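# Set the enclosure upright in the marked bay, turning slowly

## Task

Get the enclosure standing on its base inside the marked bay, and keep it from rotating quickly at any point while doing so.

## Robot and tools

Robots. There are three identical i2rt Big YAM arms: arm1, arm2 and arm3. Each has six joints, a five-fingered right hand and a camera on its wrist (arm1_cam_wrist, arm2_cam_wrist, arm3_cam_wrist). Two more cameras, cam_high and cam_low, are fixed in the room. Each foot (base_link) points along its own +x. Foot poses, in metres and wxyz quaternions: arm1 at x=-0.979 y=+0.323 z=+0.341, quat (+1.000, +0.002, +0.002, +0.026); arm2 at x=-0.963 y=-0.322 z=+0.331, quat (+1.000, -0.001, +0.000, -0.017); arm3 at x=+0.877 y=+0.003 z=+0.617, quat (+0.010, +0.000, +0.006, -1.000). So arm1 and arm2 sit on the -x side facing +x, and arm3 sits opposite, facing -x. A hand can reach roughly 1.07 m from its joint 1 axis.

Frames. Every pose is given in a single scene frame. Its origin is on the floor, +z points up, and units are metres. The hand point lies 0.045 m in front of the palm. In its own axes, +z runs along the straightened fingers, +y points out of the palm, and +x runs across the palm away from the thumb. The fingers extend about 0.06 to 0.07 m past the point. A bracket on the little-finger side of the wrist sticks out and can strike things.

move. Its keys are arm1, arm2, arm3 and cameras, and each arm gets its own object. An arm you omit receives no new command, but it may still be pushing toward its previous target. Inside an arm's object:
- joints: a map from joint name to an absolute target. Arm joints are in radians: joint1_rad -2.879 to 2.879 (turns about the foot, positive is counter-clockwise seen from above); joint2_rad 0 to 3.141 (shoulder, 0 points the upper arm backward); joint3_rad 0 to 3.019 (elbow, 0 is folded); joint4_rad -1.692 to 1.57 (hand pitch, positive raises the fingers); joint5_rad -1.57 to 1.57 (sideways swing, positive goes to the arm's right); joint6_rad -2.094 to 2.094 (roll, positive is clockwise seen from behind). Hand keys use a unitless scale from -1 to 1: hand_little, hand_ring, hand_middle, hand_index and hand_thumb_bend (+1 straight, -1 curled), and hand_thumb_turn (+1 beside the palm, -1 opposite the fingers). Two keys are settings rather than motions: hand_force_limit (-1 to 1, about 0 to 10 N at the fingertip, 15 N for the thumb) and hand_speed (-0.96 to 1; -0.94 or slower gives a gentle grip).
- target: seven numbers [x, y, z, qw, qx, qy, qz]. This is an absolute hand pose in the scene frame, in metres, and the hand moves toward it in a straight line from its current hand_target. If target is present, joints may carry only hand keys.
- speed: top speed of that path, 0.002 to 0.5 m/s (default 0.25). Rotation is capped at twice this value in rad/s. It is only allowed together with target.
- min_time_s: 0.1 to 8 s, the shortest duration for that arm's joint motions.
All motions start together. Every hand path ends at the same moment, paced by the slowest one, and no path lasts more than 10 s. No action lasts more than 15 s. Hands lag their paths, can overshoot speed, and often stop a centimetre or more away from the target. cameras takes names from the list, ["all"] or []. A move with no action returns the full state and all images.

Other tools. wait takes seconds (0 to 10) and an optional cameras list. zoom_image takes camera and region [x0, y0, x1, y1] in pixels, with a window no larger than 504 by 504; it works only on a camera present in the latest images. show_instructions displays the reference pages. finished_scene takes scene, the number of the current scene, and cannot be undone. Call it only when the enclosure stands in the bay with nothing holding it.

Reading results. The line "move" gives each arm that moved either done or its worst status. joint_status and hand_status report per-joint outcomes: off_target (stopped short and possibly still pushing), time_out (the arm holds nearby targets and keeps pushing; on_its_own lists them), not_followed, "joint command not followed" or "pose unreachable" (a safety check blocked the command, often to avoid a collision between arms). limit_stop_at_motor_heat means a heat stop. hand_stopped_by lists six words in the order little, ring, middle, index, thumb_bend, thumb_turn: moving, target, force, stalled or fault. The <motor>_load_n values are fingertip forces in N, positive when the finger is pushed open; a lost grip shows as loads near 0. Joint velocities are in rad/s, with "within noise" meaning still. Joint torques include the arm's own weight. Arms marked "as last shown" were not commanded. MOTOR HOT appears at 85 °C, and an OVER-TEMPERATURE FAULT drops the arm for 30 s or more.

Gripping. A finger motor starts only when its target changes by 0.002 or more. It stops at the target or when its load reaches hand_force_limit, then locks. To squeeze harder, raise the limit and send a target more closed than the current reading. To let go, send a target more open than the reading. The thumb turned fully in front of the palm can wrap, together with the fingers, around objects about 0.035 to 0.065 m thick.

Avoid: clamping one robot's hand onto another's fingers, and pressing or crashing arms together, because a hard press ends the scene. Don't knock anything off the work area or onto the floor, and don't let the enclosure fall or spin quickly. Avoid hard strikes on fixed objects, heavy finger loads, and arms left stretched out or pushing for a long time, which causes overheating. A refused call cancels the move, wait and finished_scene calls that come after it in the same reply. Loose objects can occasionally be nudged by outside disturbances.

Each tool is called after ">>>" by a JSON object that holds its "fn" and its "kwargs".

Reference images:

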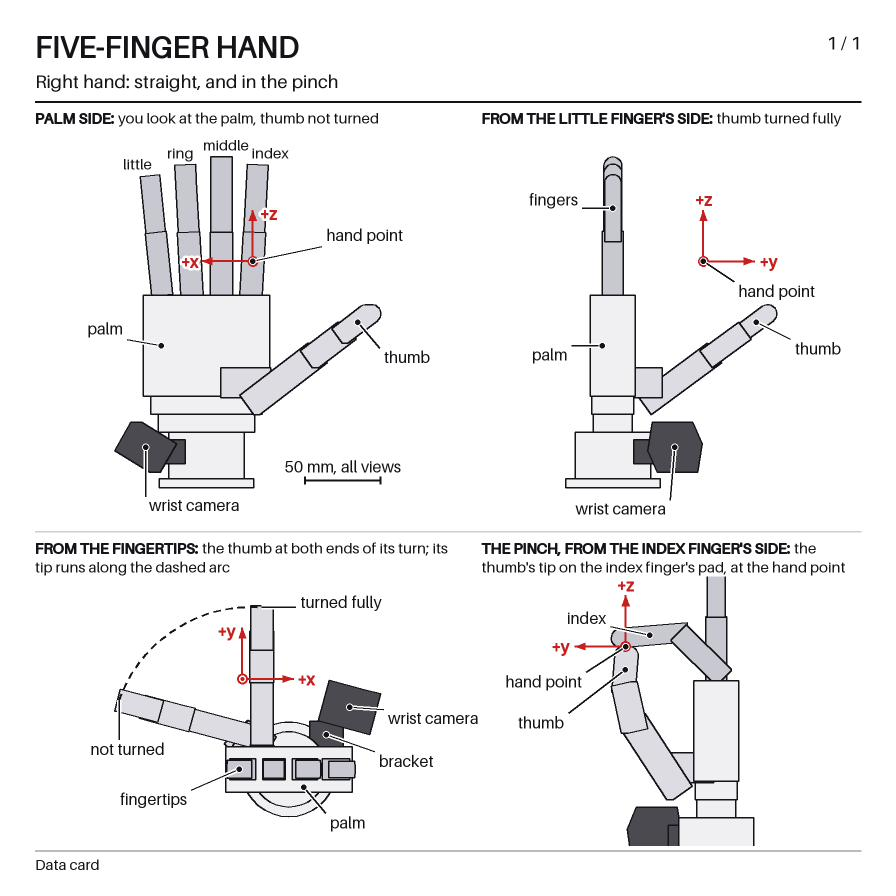

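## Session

>>> {"fn": "move", "kwargs": {}}

>>> {"fn": "zoom_image", "kwargs": {"camera": "cam_low", "region": [100, 80, 440, 420]}}

>>> {"fn": "zoom_image", "kwargs": {"camera": "cam_high", "region": [110, 110, 430, 430]}}

Scene clock: 0.00 s.
Joint torques (N m): no reading
Motor temperatures (°C): arm1=[26 33 40 30 25 26] | arm2=[29 30 32 28 27 26] | arm3=[25 25 33 25 24 27]
Heat: arm1: hottest joint3_rad 40 °C; arm2: hottest joint3_rad 32 °C; arm3: hottest joint3_rad 33 °C.
Joint velocities: within noise
arm1.joint_positions: joint1_rad=+0.078 joint2_rad=+0.622 joint3_rad=+1.396 joint4_rad=-1.158 joint5_rad=-0.186 joint6_rad=-1.028 hand_little=+1.000 hand_ring=+1.000 hand_middle=+1.000 hand_index=+1.000 hand_thumb_turn=+1.000 hand_thumb_bend=+1.000 hand_force_limit=+0.000 hand_speed=-0.800
arm1.joint_status: not commanded
arm1.hand_stopped_by: target,target,target,target,target,target
arm1.little_load_n: 0.0
arm1.ring_load_n: 0.0
arm1.middle_load_n: 0.0
arm1.index_load_n: 0.0
arm1.thumb_bend_load_n: 0.0
arm1.thumb_turn_load_n: 0.0
arm1.hand: x=-0.7221 y=+0.3542 z=+0.8586 quat_wxyz=(-0.258, +0.819, -0.120, +0.498) (m; scene frame)
arm1.hand_target: x=-0.7241 y=+0.3538 z=+0.8683 quat_wxyz=(-0.260, +0.813, -0.118, +0.507) (m; scene frame)
arm1.hand_status: not commanded
arm2.joint_positions: joint1_rad=+0.030 joint2_rad=+0.617 joint3_rad=+1.371 joint4_rad=-1.496 joint5_rad=-0.226 joint6_rad=-1.072 hand_little=+1.000 hand_ring=+1.000 hand_middle=+1.000 hand_index=+1.000 hand_thumb_turn=+1.000 hand_thumb_bend=+1.000 hand_force_limit=+0.000 hand_speed=-0.800
arm2.joint_status: not commanded
arm2.hand_stopped_by: target,target,target,target,target,target
arm2.little_load_n: 0.0
arm2.ring_load_n: 0.0
arm2.middle_load_n: 0.0
arm2.index_load_n: 0.0
arm2.thumb_bend_load_n: 0.0
arm2.thumb_turn_load_n: 0.0
arm2.hand: x=-0.7691 y=-0.3160 z=+0.7729 quat_wxyz=(-0.197, +0.892, -0.182, +0.363) (m; scene frame)
arm2.hand_target: x=-0.7691 y=-0.3160 z=+0.7814 quat_wxyz=(-0.199, +0.888, -0.180, +0.373) (m; scene frame)
arm2.hand_status: not commanded
arm3.joint_positions: joint1_rad=-0.157 joint2_rad=+0.634 joint3_rad=+1.383 joint4_rad=-1.153 joint5_rad=-0.261 joint6_rad=-1.283 hand_little=+1.000 hand_ring=+1.000 hand_middle=+1.000 hand_index=+1.000 hand_thumb_turn=+1.000 hand_thumb_bend=+1.000 hand_force_limit=+0.000 hand_speed=-0.800
arm3.joint_status: not commanded
arm3.hand_stopped_by: target,target,target,target,target,target
arm3.little_load_n: 0.0
arm3.ring_load_n: 0.0
arm3.middle_load_n: 0.0
arm3.index_load_n: 0.0
arm3.thumb_bend_load_n: 0.0
arm3.thumb_turn_load_n: 0.0
arm3.hand: x=+0.6086 y=+0.0315 z=+1.1360 quat_wxyz=(+0.537, -0.102, -0.825, +0.145) (m; scene frame)
arm3.hand_target: x=+0.6106 y=+0.0312 z=+1.1456 quat_wxyz=(+0.545, -0.099, -0.820, +0.145) (m; scene frame)
arm3.hand_status: not commanded
pictures: arm1_cam_wrist, arm2_cam_wrist, arm3_cam_wrist, cam_high, cam_low
camera_calibration:
arm1_cam_wrist: T_world_to_cam=[[0.241937, -0.911126, -0.333641, 0.790161], [-0.796898, 0.00958397, -0.604037, -0.0576138], [0.553552, 0.412017, -0.723756, 0.995606], [0, 0, 0, 1]] pos_world=[-0.788201, 0.310282, 0.949405]
arm2_cam_wrist: T_world_to_cam=[[0.00561427, -0.956216, -0.292608, -0.0731076], [-0.966821, 0.0695414, -0.245806, -0.528686], [0.255392, 0.284279, -0.9241, 1.11227], [0, 0, 0, 1]] pos_world=[-0.794797, -0.349335, 0.876498]
arm3_cam_wrist: T_world_to_cam=[[-0.0922479, 0.992239, -0.0833832, 0.120338], [0.790302, 0.0220173, -0.612321, 0.216664], [-0.605733, -0.122383, -0.7862, 1.38354], [0, 0, 0, 1]] pos_world=[0.67793, 0.0451481, 1.23044]

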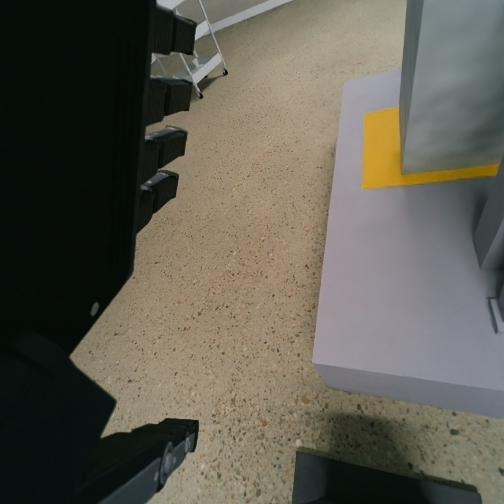

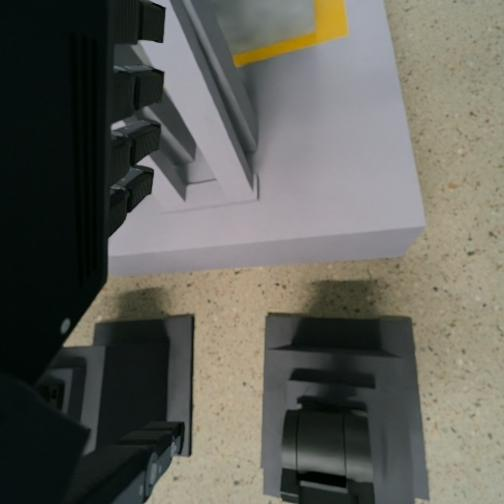

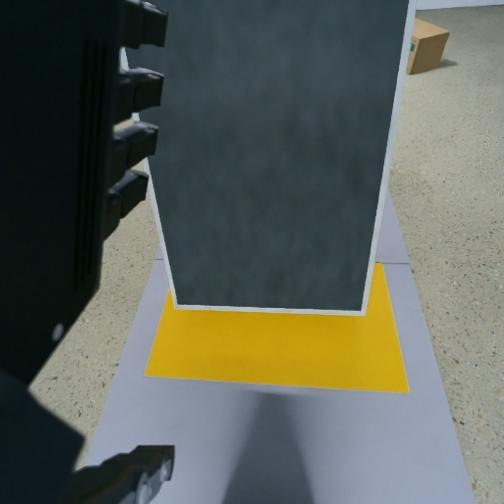

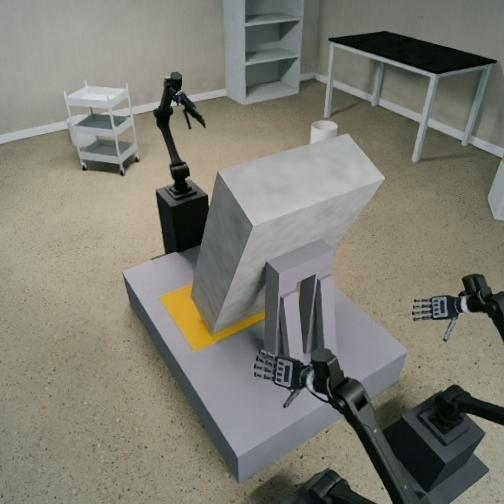

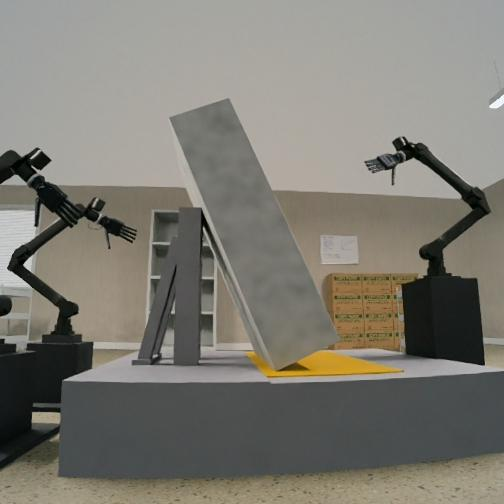

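Scaled by 1.482 from the camera's 504x504 image, which has a finer 720x720 frame.

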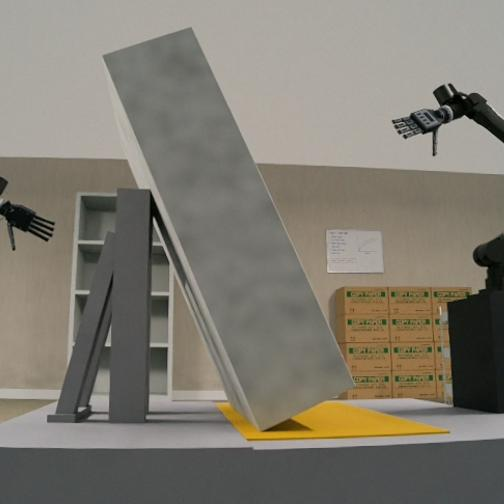

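Scaled by 1.575 from the camera's 504x504 image, which has a finer 720x720 frame.

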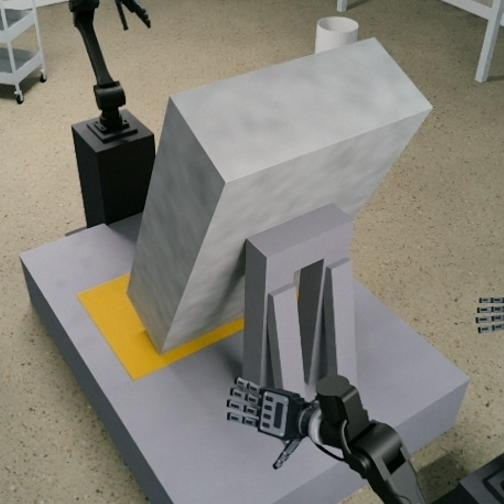

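>>> {"fn": "move", "kwargs": {"arm1": {"target": [-0.43, 0.26, 0.68, 0.3695, -0.6029, 0.6029, -0.3695], "speed": 0.3, "joints": {"hand_little": -1, "hand_ring": -1, "hand_middle": -1, "hand_index": -1, "hand_thumb_turn": -1, "hand_speed": 0.2}}, "arm2": {"target": [-0.43, -0.26, 0.68, 0.3695, -0.6029, 0.6029, -0.3695], "speed": 0.3, "joints": {"hand_little": -1, "hand_ring": -1, "hand_middle": -1, "hand_index": -1, "hand_thumb_turn": -1, "hand_speed": 0.2}}, "arm3": {"target": [0.3, -0.09, 0.93, 0.183, -0.683, -0.683, 0.183], "speed": 0.3, "joints": {"hand_little": -1, "hand_ring": -1, "hand_middle": -1, "hand_index": -1, "hand_thumb_turn": -1, "hand_speed": 0.2}}, "cameras": []}}

>>> {"fn": "move", "kwargs": {"arm1": {"target": [-0.2, 0.24, 0.58, 0.3695, -0.6029, 0.6029, -0.3695], "speed": 0.15}, "arm2": {"target": [-0.2, -0.255, 0.585, 0.3695, -0.6029, 0.6029, -0.3695], "speed": 0.15}, "arm3": {"target": [0.1, -0.09, 0.87, 0.183, -0.683, -0.683, 0.183], "speed": 0.15}, "cameras": ["cam_low", "cam_high", "arm3_cam_wrist"]}}

>>> {"fn": "zoom_image", "kwargs": {"camera": "cam_low", "region": [120, 80, 350, 380]}}

Scene clock: 40.03 s.
Joint torques (N m): arm1=[-1.9 -7.88 14.67 2.39 -0.03 0.07] | arm2=[2.73 -6.77 11.66 2.26 0.19 0.15] | arm3=[-0.32 -11.4 14.91 0.61 -0.11 0.23]
Motor temperatures (°C): arm1=[26 33 46 30 25 26] | arm2=[29 30 34 29 27 26] | arm3=[25 25 37 26 24 27]
Heat: arm1: hottest joint3_rad 46 °C; arm2: hottest joint3_rad 34 °C; arm3: hottest joint3_rad 37 °C.
move: arm1 off_target; arm2 off_target; arm3 off_target
Joint velocities: within noise
arm1.joint_positions: joint1_rad=-0.269 joint2_rad=+1.224 joint3_rad=+1.208 joint4_rad=-0.509 joint5_rad=-0.200 joint6_rad=-0.114 hand_little=-1.000 hand_ring=-1.000 hand_middle=-1.000 hand_index=-1.000 hand_thumb_turn=-1.000 hand_thumb_bend=+1.000 hand_force_limit=+0.000 hand_speed=+0.200
arm1.joint_status: all done
arm1.hand_stopped_by: target,target,target,target,target,target
arm1.little_load_n: 0.0
arm1.ring_load_n: 0.0
arm1.middle_load_n: 0.0
arm1.index_load_n: 0.0
arm1.thumb_bend_load_n: 0.0
arm1.thumb_turn_load_n: 0.0
arm1.hand: x=-0.4448 y=+0.2665 z=+0.6577 quat_wxyz=(-0.359, +0.614, -0.608, +0.352) (m; scene frame)
arm1.hand_target: x=-0.4314 y=+0.2601 z=+0.6800 quat_wxyz=(-0.370, +0.603, -0.603, +0.370) (m; scene frame)
arm1.hand_status: off_target (0.028 m and 2.7 deg from the pose sent, 0.355 m and 64.6 deg at the start)
arm2.joint_positions: joint1_rad=+0.098 joint2_rad=+1.173 joint3_rad=+1.196 joint4_rad=-0.537 joint5_rad=+0.066 joint6_rad=+0.028 hand_little=-1.000 hand_ring=-1.000 hand_middle=-1.000 hand_index=-1.000 hand_thumb_turn=-1.000 hand_thumb_bend=+1.000 hand_force_limit=+0.000 hand_speed=+0.200
arm2.joint_status: all done
arm2.hand_stopped_by: target,target,target,target,target,target
arm2.little_load_n: 0.0
arm2.ring_load_n: 0.0
arm2.middle_load_n: 0.0
arm2.index_load_n: 0.0
arm2.thumb_bend_load_n: 0.0
arm2.thumb_turn_load_n: 0.0
arm2.hand: x=-0.4391 y=-0.2684 z=+0.6612 quat_wxyz=(-0.353, +0.610, -0.611, +0.361) (m; scene frame)
arm2.hand_target: x=-0.4309 y=-0.2601 z=+0.6801 quat_wxyz=(-0.370, +0.603, -0.603, +0.369) (m; scene frame)
arm2.hand_status: off_target (0.023 m and 2.5 deg from the pose sent, 0.356 m and 62.5 deg at the start)
arm3.joint_positions: joint1_rad=+0.096 joint2_rad=+1.633 joint3_rad=+1.809 joint4_rad=-1.229 joint5_rad=+0.045 joint6_rad=+0.081 hand_little=-1.000 hand_ring=-1.000 hand_middle=-1.000 hand_index=-1.000 hand_thumb_turn=-1.000 hand_thumb_bend=+1.000 hand_force_limit=+0.000 hand_speed=+0.200
arm3.joint_status: all done
arm3.hand_stopped_by: target,target,target,target,target,target
arm3.little_load_n: 0.0
arm3.ring_load_n: 0.0
arm3.middle_load_n: 0.0
arm3.index_load_n: 0.0
arm3.thumb_bend_load_n: 0.0
arm3.thumb_turn_load_n: 0.0
arm3.hand: x=+0.3111 y=-0.0928 z=+0.9241 quat_wxyz=(+0.183, -0.675, -0.692, +0.180) (m; scene frame)
arm3.hand_target: x=+0.3004 y=-0.0898 z=+0.9299 quat_wxyz=(+0.183, -0.683, -0.683, +0.184) (m; scene frame)
arm3.hand_status: off_target (0.013 m and 1.5 deg from the pose sent, 0.390 m and 81.5 deg at the start)
pictures: none
No camera images: "cameras" was empty.

Scene clock: 42.90 s.
Joint torques (N m): arm1=[-1.73 -15.85 15.05 2.07 -0.09 0.06] | arm2=[1.03 -16.09 12.9 1.91 -0.12 0.07] | arm3=[-0.32 -17.38 13.83 0.83 -0.11 0.02]
Motor temperatures (°C): arm1=[26 33 47 30 25 26] | arm2=[29 31 35 29 27 26] | arm3=[25 25 38 26 24 27]
Heat: arm1: hottest joint3_rad 47 °C; arm2: hottest joint3_rad 35 °C; arm3: hottest joint3_rad 38 °C.
move: arm1 off_target; arm2 off_target; arm3 off_target
Joint velocities: within noise
arm1.joint_positions: joint1_rad=-0.234 joint2_rad=+1.830 joint3_rad=+1.665 joint4_rad=-0.328 joint5_rad=-0.156 joint6_rad=-0.091 hand_little=-1.000 hand_ring=-1.000 hand_middle=-1.000 hand_index=-1.000 hand_thumb_turn=-1.000 hand_thumb_bend=+1.000 hand_force_limit=+0.000 hand_speed=+0.200
arm1.joint_status: not commanded
arm1.hand_stopped_by: target,target,target,target,target,target
arm1.little_load_n: 0.0
arm1.ring_load_n: 0.0
arm1.middle_load_n: 0.0
arm1.index_load_n: 0.5
arm1.thumb_bend_load_n: 0.0
arm1.thumb_turn_load_n: 0.0
arm1.hand: x=-0.2180 y=+0.2374 z=+0.5750 quat_wxyz=(-0.363, +0.606, -0.606, +0.365) (m; scene frame)
arm1.hand_target: x=-0.2011 y=+0.2403 z=+0.5800 quat_wxyz=(-0.370, +0.603, -0.603, +0.370) (m; scene frame)
arm1.hand_status: off_target (0.019 m and 1.1 deg from the pose sent, 0.258 m and 2.7 deg at the start)
arm2.joint_positions: joint1_rad=+0.098 joint2_rad=+1.781 joint3_rad=+1.606 joint4_rad=-0.336 joint5_rad=+0.054 joint6_rad=+0.028 hand_little=-1.000 hand_ring=-1.000 hand_middle=-1.000 hand_index=-1.000 hand_thumb_turn=-1.000 hand_thumb_bend=+1.000 hand_force_limit=+0.000 hand_speed=+0.200
arm2.joint_status: not commanded
arm2.hand_stopped_by: target,target,target,target,target,target
arm2.little_load_n: 0.0
arm2.ring_load_n: 0.0
arm2.middle_load_n: 0.0
arm2.index_load_n: 0.0
arm2.thumb_bend_load_n: 0.0
arm2.thumb_turn_load_n: 0.0
arm2.hand: x=-0.2156 y=-0.2521 z=+0.5678 quat_wxyz=(-0.357, +0.611, -0.608, +0.358) (m; scene frame)
arm2.hand_target: x=-0.2012 y=-0.2552 z=+0.5852 quat_wxyz=(-0.370, +0.603, -0.603, +0.370) (m; scene frame)
arm2.hand_status: off_target (0.023 m and 2.2 deg from the pose sent, 0.251 m and 2.5 deg at the start)
arm3.joint_positions: joint1_rad=+0.068 joint2_rad=+2.381 joint3_rad=+2.887 joint4_rad=-1.503 joint5_rad=+0.031 joint6_rad=+0.081 hand_little=-1.000 hand_ring=-1.000 hand_middle=-1.000 hand_index=-1.000 hand_thumb_turn=-1.000 hand_thumb_bend=+1.000 hand_force_limit=+0.000 hand_speed=+0.200
arm3.joint_status: not commanded
arm3.hand_stopped_by: target,target,target,target,target,target
arm3.little_load_n: 0.0
arm3.ring_load_n: 0.5
arm3.middle_load_n: 0.0
arm3.index_load_n: 0.0
arm3.thumb_bend_load_n: 0.0
arm3.thumb_turn_load_n: 0.0
arm3.hand: x=+0.1076 y=-0.0973 z=+0.8862 quat_wxyz=(+0.198, -0.678, -0.678, +0.203) (m; scene frame)
arm3.hand_target: x=+0.1015 y=-0.0900 z=+0.8695 quat_wxyz=(+0.194, -0.681, -0.678, +0.196) (m; scene frame)
arm3.hand_status: off_target (0.019 m and 3.0 deg from the pose sent, 0.218 m and 1.5 deg at the start; a joint's target at an end of its range on 19 of 86 steps)
pictures: arm3_cam_wrist, cam_high, cam_low
camera_calibration:
arm3_cam_wrist: T_world_to_cam=[[0.810015, 0.285107, -0.512435, 0.395448], [0.474318, -0.83238, 0.286646, -0.383377], [-0.344815, -0.475245, -0.809472, 0.826099], [0, 0, 0, 1]] pos_world=[0.146375, -0.0392605, 0.981238]

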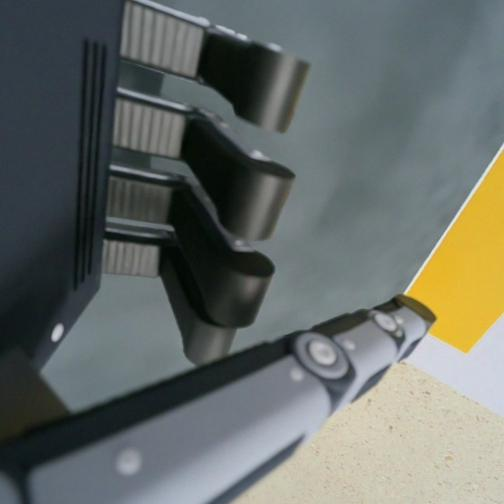

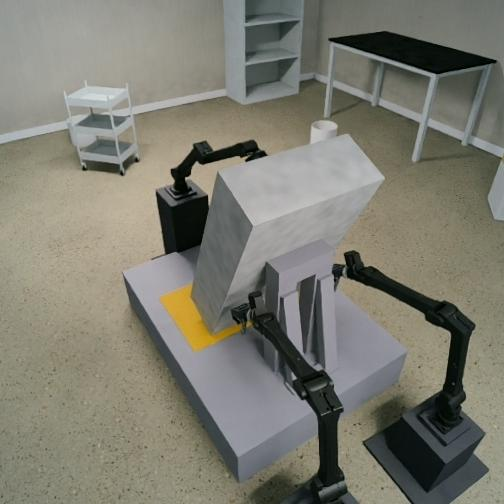

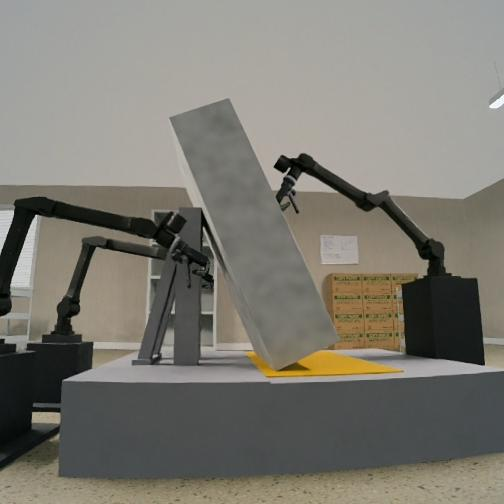

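Scaled by 1.680 from the camera's 504x504 image, which has a finer 720x720 frame.

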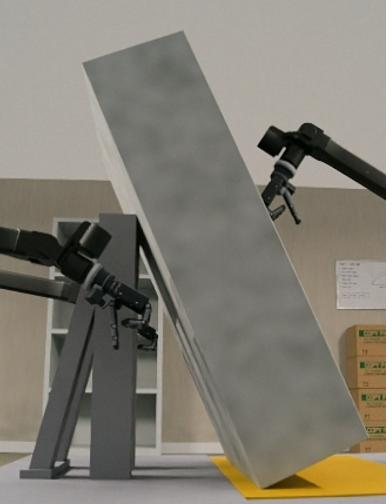

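>>> {"fn": "move", "kwargs": {"arm1": {"target": [-0.135, 0.24, 0.592, 0.3482, -0.6155, 0.6155, -0.3482], "speed": 0.05}, "arm2": {"target": [-0.135, -0.255, 0.6, 0.3482, -0.6155, 0.6155, -0.3482], "speed": 0.05}, "cameras": ["cam_low"]}}

>>> {"fn": "zoom_image", "kwargs": {"camera": "cam_low", "region": [120, 80, 350, 380]}}

Scene clock: 50.33 s.
Joint torques (N m): arm1=[-0.26 -17.38 19.18 2.86 0.06 0.12] | arm2=[0.5 -18.55 15.41 2.5 -0.19 0.02] | arm3=[-0.56 -17.67 13.83 0.84 -0.11 0.02]
Motor temperatures (°C): arm1=[26 34 49 30 25 26] | arm2=[29 32 37 29 27 26] | arm3=[25 25 40 25 24 27]
Heat: arm1: hottest joint3_rad 49 °C; arm2: hottest joint3_rad 37 °C; arm3: hottest joint3_rad 40 °C.
move: arm1 off_target; arm2 off_target
Joint velocities: within noise
arm1.joint_positions: joint1_rad=-0.222 joint2_rad=+2.036 joint3_rad=+2.016 joint4_rad=-0.605 joint5_rad=-0.137 joint6_rad=-0.099 hand_little=-1.000 hand_ring=-1.000 hand_middle=-1.000 hand_index=-1.000 hand_thumb_turn=-1.000 hand_thumb_bend=+1.000 hand_force_limit=+0.000 hand_speed=+0.200
arm1.joint_status: not commanded
arm1.hand_stopped_by: target,target,target,target,target,target
arm1.little_load_n: 0.0
arm1.ring_load_n: 0.0
arm1.middle_load_n: 0.0
arm1.index_load_n: 0.0
arm1.thumb_bend_load_n: 0.0
arm1.thumb_turn_load_n: 0.0
arm1.hand: x=-0.1701 y=+0.2340 z=+0.5640 quat_wxyz=(-0.324, +0.628, -0.630, +0.322) (m; scene frame)
arm1.hand_target: x=-0.1405 y=+0.2408 z=+0.5926 quat_wxyz=(-0.349, +0.615, -0.615, +0.349) (m; scene frame)
arm1.hand_status: off_target (0.045 m and 4.6 deg from the pose sent, 0.085 m and 2.9 deg at the start)
arm2.joint_positions: joint1_rad=+0.098 joint2_rad=+1.985 joint3_rad=+1.972 joint4_rad=-0.604 joint5_rad=+0.049 joint6_rad=+0.033 hand_little=-1.000 hand_ring=-1.000 hand_middle=-1.000 hand_index=-1.000 hand_thumb_turn=-1.000 hand_thumb_bend=+1.000 hand_force_limit=+0.000 hand_speed=+0.200
arm2.joint_status: not commanded
arm2.hand_stopped_by: target,target,target,target,target,target
arm2.little_load_n: 0.0
arm2.ring_load_n: 0.0
arm2.middle_load_n: 0.0
arm2.index_load_n: 0.0
arm2.thumb_bend_load_n: 0.0
arm2.thumb_turn_load_n: 0.0
arm2.hand: x=-0.1615 y=-0.2472 z=+0.5717 quat_wxyz=(-0.325, +0.630, -0.626, +0.325) (m; scene frame)
arm2.hand_target: x=-0.1386 y=-0.2554 z=+0.6002 quat_wxyz=(-0.348, +0.615, -0.615, +0.349) (m; scene frame)
arm2.hand_status: off_target (0.040 m and 4.3 deg from the pose sent, 0.087 m and 1.8 deg at the start)
arm3: as last shown
arm3.joint_positions: joint1_rad=+0.068 joint2_rad=+2.382 joint3_rad=+2.887 joint4_rad=-1.503 joint5_rad=+0.031 joint6_rad=+0.081 hand_little=-1.000 hand_ring=-1.000 hand_middle=-1.000 hand_index=-1.000 hand_thumb_turn=-1.000 hand_thumb_bend=+1.000 hand_force_limit=+0.000 hand_speed=+0.200
arm3.ring_load_n: 0.0
arm3.hand: x=+0.1074 y=-0.0973 z=+0.8851 quat_wxyz=(+0.197, -0.678, -0.679, +0.202) (m; scene frame)
arm3.hand_target: x=+0.1015 y=-0.0900 z=+0.8693 quat_wxyz=(+0.193, -0.681, -0.678, +0.196) (m; scene frame)
pictures: cam_low

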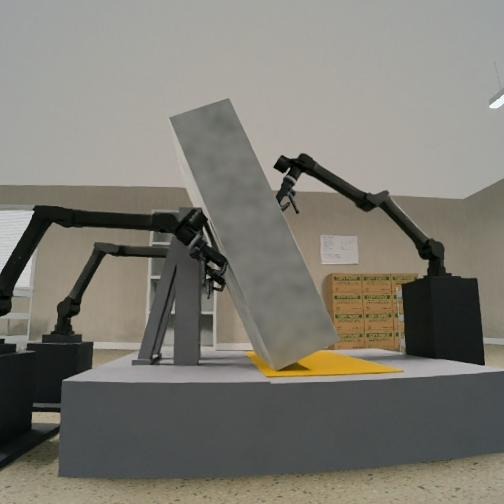

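Scaled by 1.680 from the camera's 504x504 image, which has a finer 720x720 frame.

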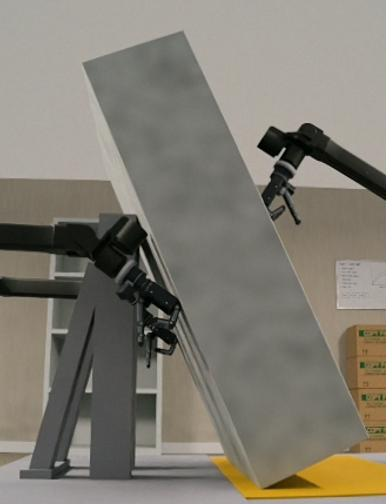

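>>> {"fn": "move", "kwargs": {"arm1": {"target": [-0.11, 0.24, 0.602, 0.3482, -0.6155, 0.6155, -0.3482], "speed": 0.04}, "arm2": {"target": [-0.11, -0.255, 0.61, 0.3482, -0.6155, 0.6155, -0.3482], "speed": 0.04}, "cameras": ["cam_low"]}}

>>> {"fn": "zoom_image", "kwargs": {"camera": "cam_low", "region": [120, 80, 350, 380]}}

Scene clock: 58.90 s.
Joint torques (N m): arm1=[-0.85 -18.37 17.48 2.28 -0.08 0.18] | arm2=[0.26 -20.07 13.04 1.85 -0.13 -0.01] | arm3=[-0.73 -17.08 12.67 3.47 0.06 -0.01]
Motor temperatures (°C): arm1=[26 34 51 30 25 26] | arm2=[29 32 39 29 27 26] | arm3=[25 26 42 25 24 27]
Heat: arm1: hottest joint3_rad 51 °C; arm2: hottest joint3_rad 39 °C; arm3: hottest joint3_rad 42 °C.
move: arm1 off_target; arm2 off_target
Joint velocities: within noise
arm1.joint_positions: joint1_rad=-0.213 joint2_rad=+2.146 joint3_rad=+2.242 joint4_rad=-0.688 joint5_rad=-0.130 joint6_rad=-0.095 hand_little=-1.000 hand_ring=-1.000 hand_middle=-1.000 hand_index=-1.000 hand_thumb_turn=-1.000 hand_thumb_bend=+1.000 hand_force_limit=+0.000 hand_speed=+0.200
arm1.joint_status: not commanded
arm1.hand_stopped_by: target,target,target,target,target,target
arm1.little_load_n: 0.0
arm1.ring_load_n: 0.0
arm1.middle_load_n: 0.0
arm1.index_load_n: 0.0
arm1.thumb_bend_load_n: 0.0
arm1.thumb_turn_load_n: 0.0
arm1.hand: x=-0.1324 y=+0.2344 z=+0.5866 quat_wxyz=(-0.332, +0.624, -0.624, +0.334) (m; scene frame)
arm1.hand_target: x=-0.1127 y=+0.2403 z=+0.6018 quat_wxyz=(-0.349, +0.615, -0.615, +0.349) (m; scene frame)
arm1.hand_status: off_target (0.028 m and 2.8 deg from the pose sent, 0.071 m and 4.6 deg at the start)
arm2.joint_positions: joint1_rad=+0.098 joint2_rad=+2.085 joint3_rad=+2.187 joint4_rad=-0.675 joint5_rad=+0.046 joint6_rad=+0.035 hand_little=-1.000 hand_ring=-1.000 hand_middle=-1.000 hand_index=-1.000 hand_thumb_turn=-1.000 hand_thumb_bend=+1.000 hand_force_limit=+0.000 hand_speed=+0.200
arm2.joint_status: not commanded
arm2.hand_stopped_by: target,target,target,target,target,target
arm2.little_load_n: 0.0
arm2.ring_load_n: 0.0
arm2.middle_load_n: 0.0
arm2.index_load_n: 0.0
arm2.thumb_bend_load_n: 0.0
arm2.thumb_turn_load_n: 0.0
arm2.hand: x=-0.1239 y=-0.2440 z=+0.6012 quat_wxyz=(-0.341, +0.622, -0.619, +0.337) (m; scene frame)
arm2.hand_target: x=-0.1111 y=-0.2552 z=+0.6099 quat_wxyz=(-0.348, +0.615, -0.615, +0.349) (m; scene frame)
arm2.hand_status: off_target (0.020 m and 1.8 deg from the pose sent, 0.065 m and 4.3 deg at the start)
arm3: as last shown
arm3.joint_positions: joint1_rad=+0.068 joint2_rad=+2.380 joint3_rad=+2.899 joint4_rad=-1.562 joint5_rad=+0.026 joint6_rad=+0.084 hand_little=-1.000 hand_ring=-1.000 hand_middle=-1.000 hand_index=-1.000 hand_thumb_turn=-1.000 hand_thumb_bend=+1.000 hand_force_limit=+0.000 hand_speed=+0.200
arm3.little_load_n: -0.5
arm3.hand: x=+0.1223 y=-0.0970 z=+0.8861 quat_wxyz=(+0.181, -0.683, -0.683, +0.187) (m; scene frame)
arm3.hand_target: x=+0.1014 y=-0.0900 z=+0.8693 quat_wxyz=(+0.194, -0.681, -0.678, +0.196) (m; scene frame)
pictures: cam_low

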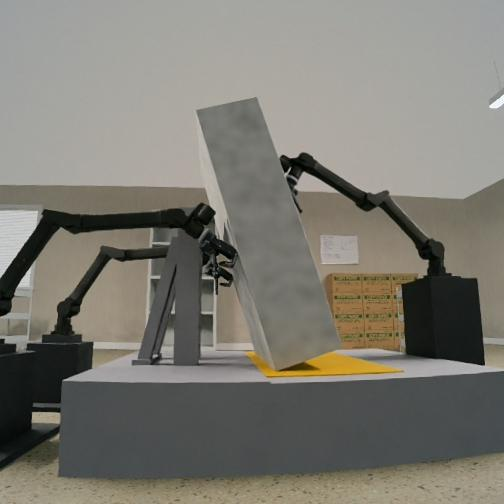

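Scaled by 1.680 from the camera's 504x504 image, which has a finer 720x720 frame.

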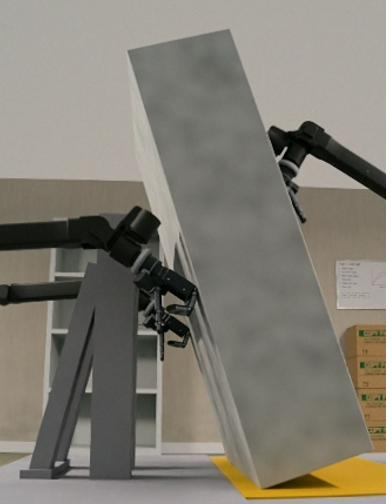

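>>> {"fn": "move", "kwargs": {"arm3": {"target": [0.18, -0.09, 0.88, 0.183, -0.683, -0.683, 0.183], "speed": 0.03}, "cameras": ["cam_low"]}}

>>> {"fn": "zoom_image", "kwargs": {"camera": "cam_low", "region": [120, 80, 350, 380]}}

Scene clock: 70.87 s.
Joint torques (N m): arm1=[-0.5 -18.67 15.15 2.24 -0.02 0.13] | arm2=[0.38 -20.07 13.05 1.85 -0.12 -0.01] | arm3=[-0.73 -11.22 13.14 7.38 0.14 -0.03]
Motor temperatures (°C): arm1=[26 38 56 30 25 26] | arm2=[29 35 42 29 27 26] | arm3=[25 28 43 26 24 27]
Heat: arm1: hottest joint3_rad 56 °C; arm2: hottest joint3_rad 42 °C; arm3: hottest joint3_rad 43 °C.
move: arm3 off_target
Joint velocities: within noise
arm1, arm2: as last shown
arm1.joint_positions: joint1_rad=-0.210 joint2_rad=+2.151 joint3_rad=+2.271 joint4_rad=-0.689 joint5_rad=-0.130 joint6_rad=-0.089 hand_little=-1.000 hand_ring=-1.000 hand_middle=-1.000 hand_index=-1.000 hand_thumb_turn=-1.000 hand_thumb_bend=+1.000 hand_force_limit=+0.000 hand_speed=+0.200
arm1.hand: x=-0.1270 y=+0.2359 z=+0.5989 quat_wxyz=(-0.340, +0.619, -0.620, +0.341) (m; scene frame)
arm1.hand_target: x=-0.1127 y=+0.2403 z=+0.6020 quat_wxyz=(-0.349, +0.615, -0.615, +0.349) (m; scene frame)
arm2.hand: x=-0.1239 y=-0.2440 z=+0.6008 quat_wxyz=(-0.341, +0.622, -0.619, +0.336) (m; scene frame)
arm2.hand_target: x=-0.1111 y=-0.2552 z=+0.6098 quat_wxyz=(-0.348, +0.615, -0.615, +0.349) (m; scene frame)
arm3.joint_positions: joint1_rad=+0.080 joint2_rad=+1.907 joint3_rad=+2.156 joint4_rad=-1.387 joint5_rad=+0.030 joint6_rad=+0.089 hand_little=-1.000 hand_ring=-1.000 hand_middle=-1.000 hand_index=-1.000 hand_thumb_turn=-1.000 hand_thumb_bend=+1.000 hand_force_limit=+0.000 hand_speed=+0.200
arm3.joint_status: not commanded
arm3.hand_stopped_by: target,target,target,target,target,target
arm3.little_load_n: 0.0
arm3.ring_load_n: 0.0
arm3.middle_load_n: 0.0
arm3.index_load_n: 0.0
arm3.thumb_bend_load_n: 0.0
arm3.thumb_turn_load_n: 0.0
arm3.hand: x=+0.2411 y=-0.0942 z=+0.9069 quat_wxyz=(+0.152, -0.688, -0.693, +0.152) (m; scene frame)
arm3.hand_target: x=+0.1885 y=-0.0886 z=+0.8808 quat_wxyz=(+0.183, -0.683, -0.683, +0.182) (m; scene frame)
arm3.hand_status: off_target (0.067 m and 5.2 deg from the pose sent, 0.058 m and 0.5 deg at the start)
pictures: cam_low

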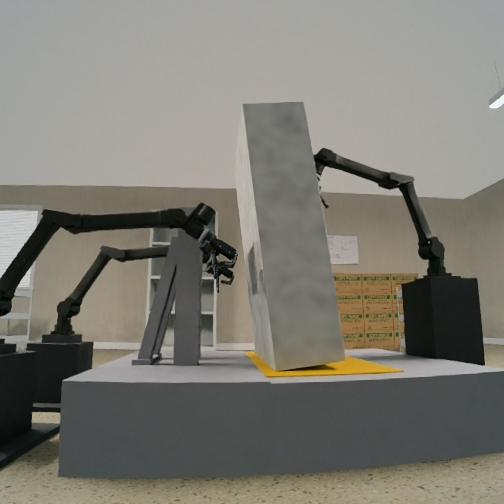

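Scaled by 1.680 from the camera's 504x504 image, which has a finer 720x720 frame.

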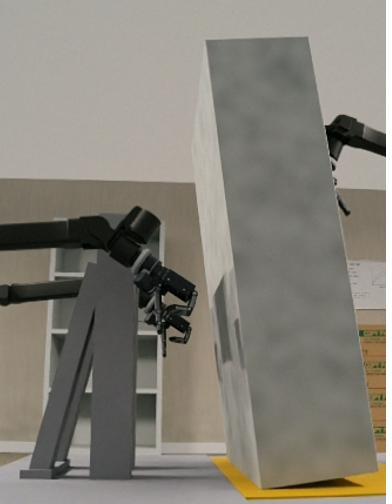

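>>> {"fn": "move", "kwargs": {"arm1": {"target": [-0.4, 0.27, 0.62, 0.3482, -0.6155, 0.6155, -0.3482], "speed": 0.15}, "arm2": {"target": [-0.4, -0.27, 0.62, 0.3482, -0.6155, 0.6155, -0.3482], "speed": 0.15}, "arm3": {"target": [0.26, -0.09, 0.885, 0.183, -0.683, -0.683, 0.183], "speed": 0.025}, "cameras": ["cam_low"]}}

>>> {"fn": "move", "kwargs": {"arm3": {"target": [0.31, -0.09, 0.89, 0.183, -0.683, -0.683, 0.183], "speed": 0.02}, "cameras": ["cam_low"]}}

>>> {"fn": "zoom_image", "kwargs": {"camera": "cam_low", "region": [120, 80, 350, 380]}}

Scene clock: 86.70 s.
Joint torques (N m): arm1=[-3.49 -11.11 10.14 2.02 -0.16 0.01] | arm2=[0.32 -9.64 9.18 1.85 -0.13 -0.01] | arm3=[-0.85 -6.59 17.76 7.86 0.07 0.07]
Motor temperatures (°C): arm1=[26 40 58 30 25 26] | arm2=[29 36 45 29 27 26] | arm3=[25 29 43 27 24 27]
Heat: arm1: hottest joint3_rad 58 °C; arm2: hottest joint3_rad 45 °C; arm3: hottest joint3_rad 43 °C.
move: arm1 done; arm2 done; arm3 off_target
Joint velocities: within noise
arm1.joint_positions: joint1_rad=-0.226 joint2_rad=+1.365 joint3_rad=+1.244 joint4_rad=-0.441 joint5_rad=-0.152 joint6_rad=-0.091 hand_little=-1.000 hand_ring=-1.000 hand_middle=-1.000 hand_index=-1.000 hand_thumb_turn=-1.000 hand_thumb_bend=+1.000 hand_force_limit=+0.000 hand_speed=+0.200
arm1.joint_status: not commanded
arm1.hand_stopped_by: target,target,target,target,target,target
arm1.little_load_n: 0.0
arm1.ring_load_n: 0.0
arm1.middle_load_n: 0.0
arm1.index_load_n: 0.0
arm1.thumb_bend_load_n: 0.0
arm1.thumb_turn_load_n: 0.0
arm1.hand: x=-0.3984 y=+0.2744 z=+0.6155 quat_wxyz=(-0.346, +0.618, -0.619, +0.340) (m; scene frame)
arm1.hand_target: x=-0.4000 y=+0.2701 z=+0.6199 quat_wxyz=(-0.348, +0.616, -0.615, +0.348) (m; scene frame)
arm1.hand_status: done (0.006 m and 1.0 deg from the pose sent, 0.276 m and 1.5 deg at the start)
arm2.joint_positions: joint1_rad=+0.098 joint2_rad=+1.299 joint3_rad=+1.203 joint4_rad=-0.459 joint5_rad=+0.045 joint6_rad=+0.035 hand_little=-1.000 hand_ring=-1.000 hand_middle=-1.000 hand_index=-1.000 hand_thumb_turn=-1.000 hand_thumb_bend=+1.000 hand_force_limit=+0.000 hand_speed=+0.200
arm2.joint_status: not commanded
arm2.hand_stopped_by: target,target,target,target,target,target
arm2.little_load_n: 0.0
arm2.ring_load_n: 0.0
arm2.middle_load_n: 0.0
arm2.index_load_n: 0.0
arm2.thumb_bend_load_n: 0.0
arm2.thumb_turn_load_n: 0.0
arm2.hand: x=-0.4014 y=-0.2617 z=+0.6149 quat_wxyz=(-0.346, +0.619, -0.617, +0.341) (m; scene frame)
arm2.hand_target: x=-0.4000 y=-0.2699 z=+0.6201 quat_wxyz=(-0.348, +0.616, -0.615, +0.348) (m; scene frame)
arm2.hand_status: done (0.010 m and 1.0 deg from the pose sent, 0.278 m and 1.8 deg at the start)
arm3.joint_positions: joint1_rad=+0.096 joint2_rad=+1.635 joint3_rad=+1.745 joint4_rad=-1.297 joint5_rad=+0.038 joint6_rad=+0.089 hand_little=-1.000 hand_ring=-1.000 hand_middle=-1.000 hand_index=-1.000 hand_thumb_turn=-1.000 hand_thumb_bend=+1.000 hand_force_limit=+0.000 hand_speed=+0.200
arm3.joint_status: not commanded
arm3.hand_stopped_by: target,target,target,target,target,target
arm3.little_load_n: 0.0
arm3.ring_load_n: 0.0
arm3.middle_load_n: 0.0
arm3.index_load_n: 0.0
arm3.thumb_bend_load_n: 0.0
arm3.thumb_turn_load_n: 0.0
arm3.hand: x=+0.3426 y=-0.0908 z=+0.8906 quat_wxyz=(+0.139, -0.686, -0.702, +0.132) (m; scene frame)
arm3.hand_target: x=+0.2720 y=-0.0876 z=+0.8872 quat_wxyz=(+0.183, -0.683, -0.683, +0.182) (m; scene frame)
arm3.hand_status: off_target (0.083 m and 8.0 deg from the pose sent, 0.029 m and 5.2 deg at the start)
pictures: cam_low

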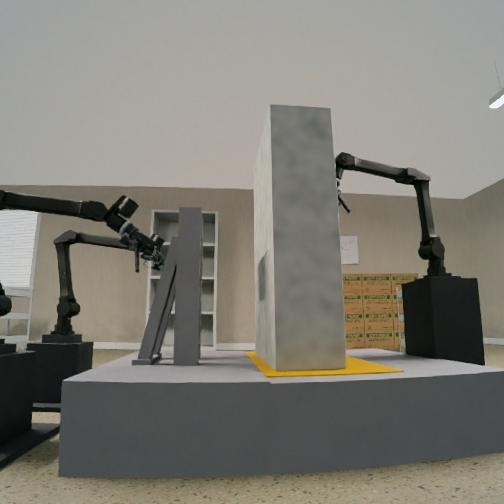

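Scene clock: 89.10 s.
Joint torques (N m): arm1=[-3.19 -10.52 10.39 2.11 -0.19 -0.05] | arm2=[0.32 -9.64 9.17 1.84 -0.13 -0.01] | arm3=[-0.44 -11.34 13.12 3.81 0.06 0.18]
Motor temperatures (°C): arm1=[26 40 57 30 25 26] | arm2=[29 36 44 29 27 26] | arm3=[25 29 44 27 24 27]
Heat: arm1: hottest joint3_rad 57 °C; arm2: hottest joint3_rad 44 °C; arm3: hottest joint3_rad 44 °C.
move: arm3 off_target
Joint velocities: within noise
arm1, arm2: as last shown
arm1.ring_load_n: -0.5
arm1.hand_target: x=-0.4000 y=+0.2701 z=+0.6199 quat_wxyz=(-0.348, +0.616, -0.616, +0.348) (m; scene frame)
arm3.joint_positions: joint1_rad=+0.097 joint2_rad=+1.596 joint3_rad=+1.672 joint4_rad=-1.186 joint5_rad=+0.042 joint6_rad=+0.089 hand_little=-1.000 hand_ring=-1.000 hand_middle=-1.000 hand_index=-1.000 hand_thumb_turn=-1.000 hand_thumb_bend=+1.000 hand_force_limit=+0.000 hand_speed=+0.200
arm3.joint_status: not commanded
arm3.hand_stopped_by: target,target,target,target,target,target
arm3.little_load_n: 0.0
arm3.ring_load_n: 0.5
arm3.middle_load_n: 0.0
arm3.index_load_n: 0.0
arm3.thumb_bend_load_n: 0.0
arm3.thumb_turn_load_n: 0.0
arm3.hand: x=+0.3350 y=-0.0916 z=+0.8852 quat_wxyz=(+0.164, -0.681, -0.696, +0.160) (m; scene frame)
arm3.hand_target: x=+0.3112 y=-0.0896 z=+0.8907 quat_wxyz=(+0.183, -0.683, -0.683, +0.183) (m; scene frame)
arm3.hand_status: off_target (0.026 m and 3.7 deg from the pose sent, 0.033 m and 8.0 deg at the start)
pictures: cam_low

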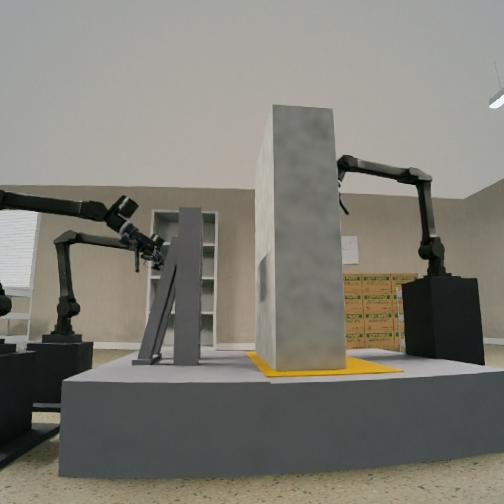

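Scaled by 1.680 from the camera's 504x504 image, which has a finer 720x720 frame.

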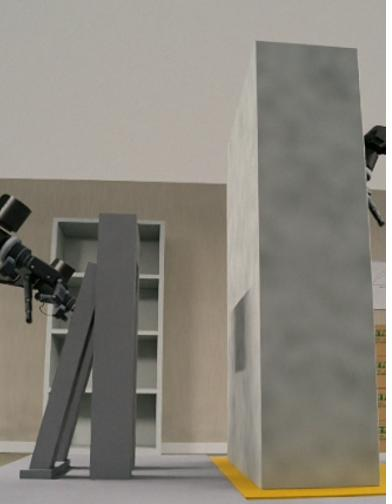

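>>> {"fn": "move", "kwargs": {"arm3": {"target": [0.355, -0.09, 0.89, 0.183, -0.683, -0.683, 0.183], "speed": 0.03}, "cameras": []}}

>>> {"fn": "move", "kwargs": {"arm3": {"target": [0.45, -0.09, 0.89, 0.183, -0.683, -0.683, 0.183], "speed": 0.15}, "cameras": ["cam_low", "cam_high", "arm3_cam_wrist"]}}

>>> {"fn": "zoom_image", "kwargs": {"camera": "cam_low", "region": [120, 80, 350, 380]}}

>>> {"fn": "zoom_image", "kwargs": {"camera": "cam_high", "region": [130, 200, 330, 400]}}

Scene clock: 102.23 s.
Joint torques (N m): arm1=[-2.37 -11.93 10.29 2.13 -0.2 -0.08] | arm2=[0.32 -9.64 9.17 1.85 -0.13 -0.01] | arm3=[0.32 -12.45 10.67 2.17 0.08 0.23]
Motor temperatures (°C): arm1=[26 39 56 30 25 26] | arm2=[29 36 43 29 27 26] | arm3=[25 28 45 27 24 27]
Heat: arm1: hottest joint3_rad 56 °C; arm2: hottest joint3_rad 43 °C; arm3: hottest joint3_rad 45 °C.
move: arm3 done
Joint velocities: within noise
arm1, arm2: as last shown
arm1.ring_load_n: 0.0
arm1.middle_load_n: 0.5
arm2.ring_load_n: 0.5
arm2.middle_load_n: 0.5
arm3.joint_positions: joint1_rad=+0.098 joint2_rad=+1.511 joint3_rad=+1.565 joint4_rad=-1.128 joint5_rad=+0.047 joint6_rad=+0.093 hand_little=-1.000 hand_ring=-1.000 hand_middle=-1.000 hand_index=-1.000 hand_thumb_turn=-1.000 hand_thumb_bend=+1.000 hand_force_limit=+0.000 hand_speed=+0.200
arm3.joint_status: not commanded
arm3.hand_stopped_by: target,target,target,target,target,target
arm3.little_load_n: 0.0
arm3.ring_load_n: 0.0
arm3.middle_load_n: 0.0
arm3.index_load_n: 0.0
arm3.thumb_bend_load_n: 0.0
arm3.thumb_turn_load_n: 0.0
arm3.hand: x=+0.3568 y=-0.0885 z=+0.8846 quat_wxyz=(+0.176, -0.680, -0.691, +0.173) (m; scene frame)
arm3.hand_target: x=+0.3550 y=-0.0900 z=+0.8900 quat_wxyz=(+0.183, -0.683, -0.683, +0.183) (m; scene frame)
arm3.hand_status: done (0.006 m and 1.7 deg from the pose sent, 0.021 m and 3.7 deg at the start)
pictures: none
No camera images: "cameras" was empty.

Scene clock: 103.67 s.
Joint torques (N m): arm1=[-2.73 -12.92 10.17 2.25 -0.14 -0.1] | arm2=[0.26 -9.64 9.18 1.85 -0.13 -0.01] | arm3=[0.85 -8.23 10.67 1.62 0.08 0.25]
Motor temperatures (°C): arm1=[26 39 56 30 25 26] | arm2=[29 35 43 29 27 26] | arm3=[25 28 45 27 24 27]
Heat: arm1: hottest joint3_rad 56 °C; arm2: hottest joint3_rad 43 °C; arm3: hottest joint3_rad 45 °C.
move: arm3 done
Joint velocities: within noise
arm1, arm2: as last shown
arm1.middle_load_n: 0.0
arm2.ring_load_n: 0.0
arm2.middle_load_n: 0.0
arm2.thumb_bend_load_n: 0.5
arm3.joint_positions: joint1_rad=+0.118 joint2_rad=+1.260 joint3_rad=+1.323 joint4_rad=-1.122 joint5_rad=+0.061 joint6_rad=+0.118 hand_little=-1.000 hand_ring=-1.000 hand_middle=-1.000 hand_index=-1.000 hand_thumb_turn=-1.000 hand_thumb_bend=+1.000 hand_force_limit=+0.000 hand_speed=+0.200
arm3.joint_status: not commanded
arm3.hand_stopped_by: target,target,target,target,target,target
arm3.little_load_n: 0.0
arm3.ring_load_n: 0.0
arm3.middle_load_n: 0.0
arm3.index_load_n: 0.0
arm3.thumb_bend_load_n: 0.0
arm3.thumb_turn_load_n: 0.0
arm3.hand: x=+0.4492 y=-0.0849 z=+0.8891 quat_wxyz=(+0.182, -0.682, -0.686, +0.178) (m; scene frame)
arm3.hand_target: x=+0.4500 y=-0.0900 z=+0.8900 quat_wxyz=(+0.183, -0.683, -0.683, +0.183) (m; scene frame)
arm3.hand_status: done (0.005 m and 0.7 deg from the pose sent, 0.093 m and 1.7 deg at the start)
pictures: arm3_cam_wrist, cam_high, cam_low
camera_calibration:
arm3_cam_wrist: T_world_to_cam=[[0.838281, 0.293045, -0.459793, 0.0579247], [0.458069, -0.835906, 0.302381, -0.542845], [-0.295732, -0.464097, -0.834959, 0.953607], [0, 0, 0, 1]] pos_world=[0.482116, -0.0281756, 0.987002]

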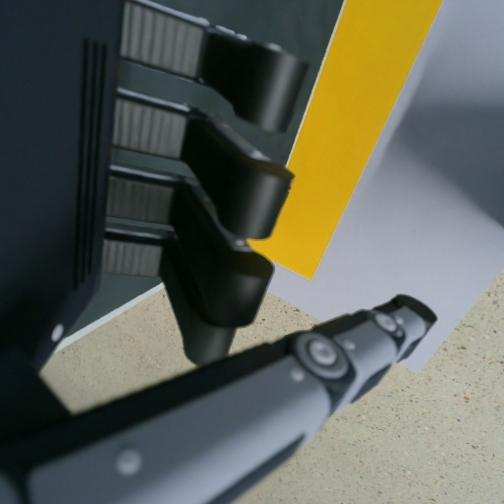

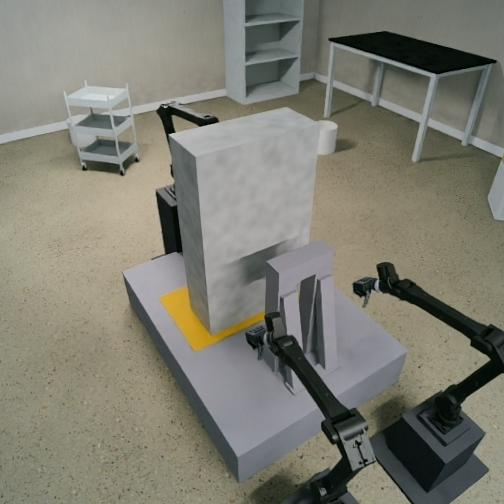

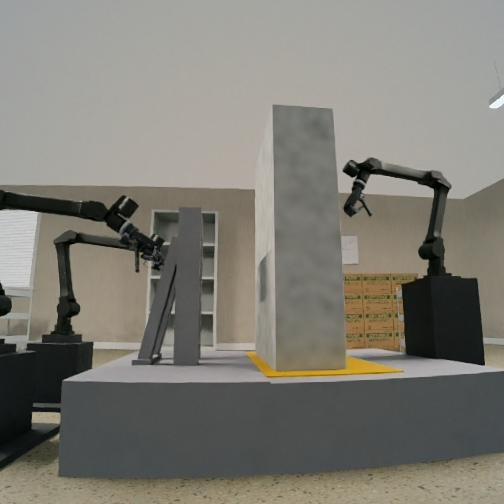

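Scaled by 1.680 from the camera's 504x504 image, which has a finer 720x720 frame.

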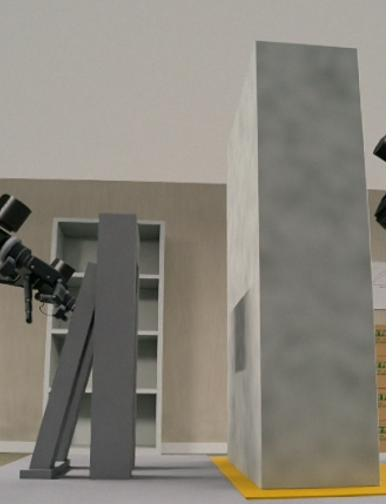

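Scaled by 2.520 from the camera's 504x504 image, which has a finer 720x720 frame.

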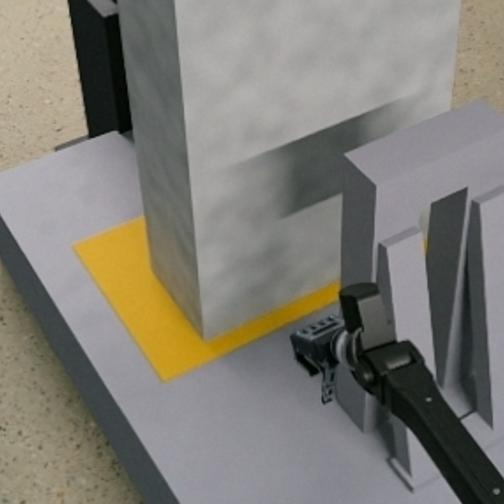

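>>> {"fn": "finished_scene", "kwargs": {"scene": 3}}

The scene is finished: the task was done.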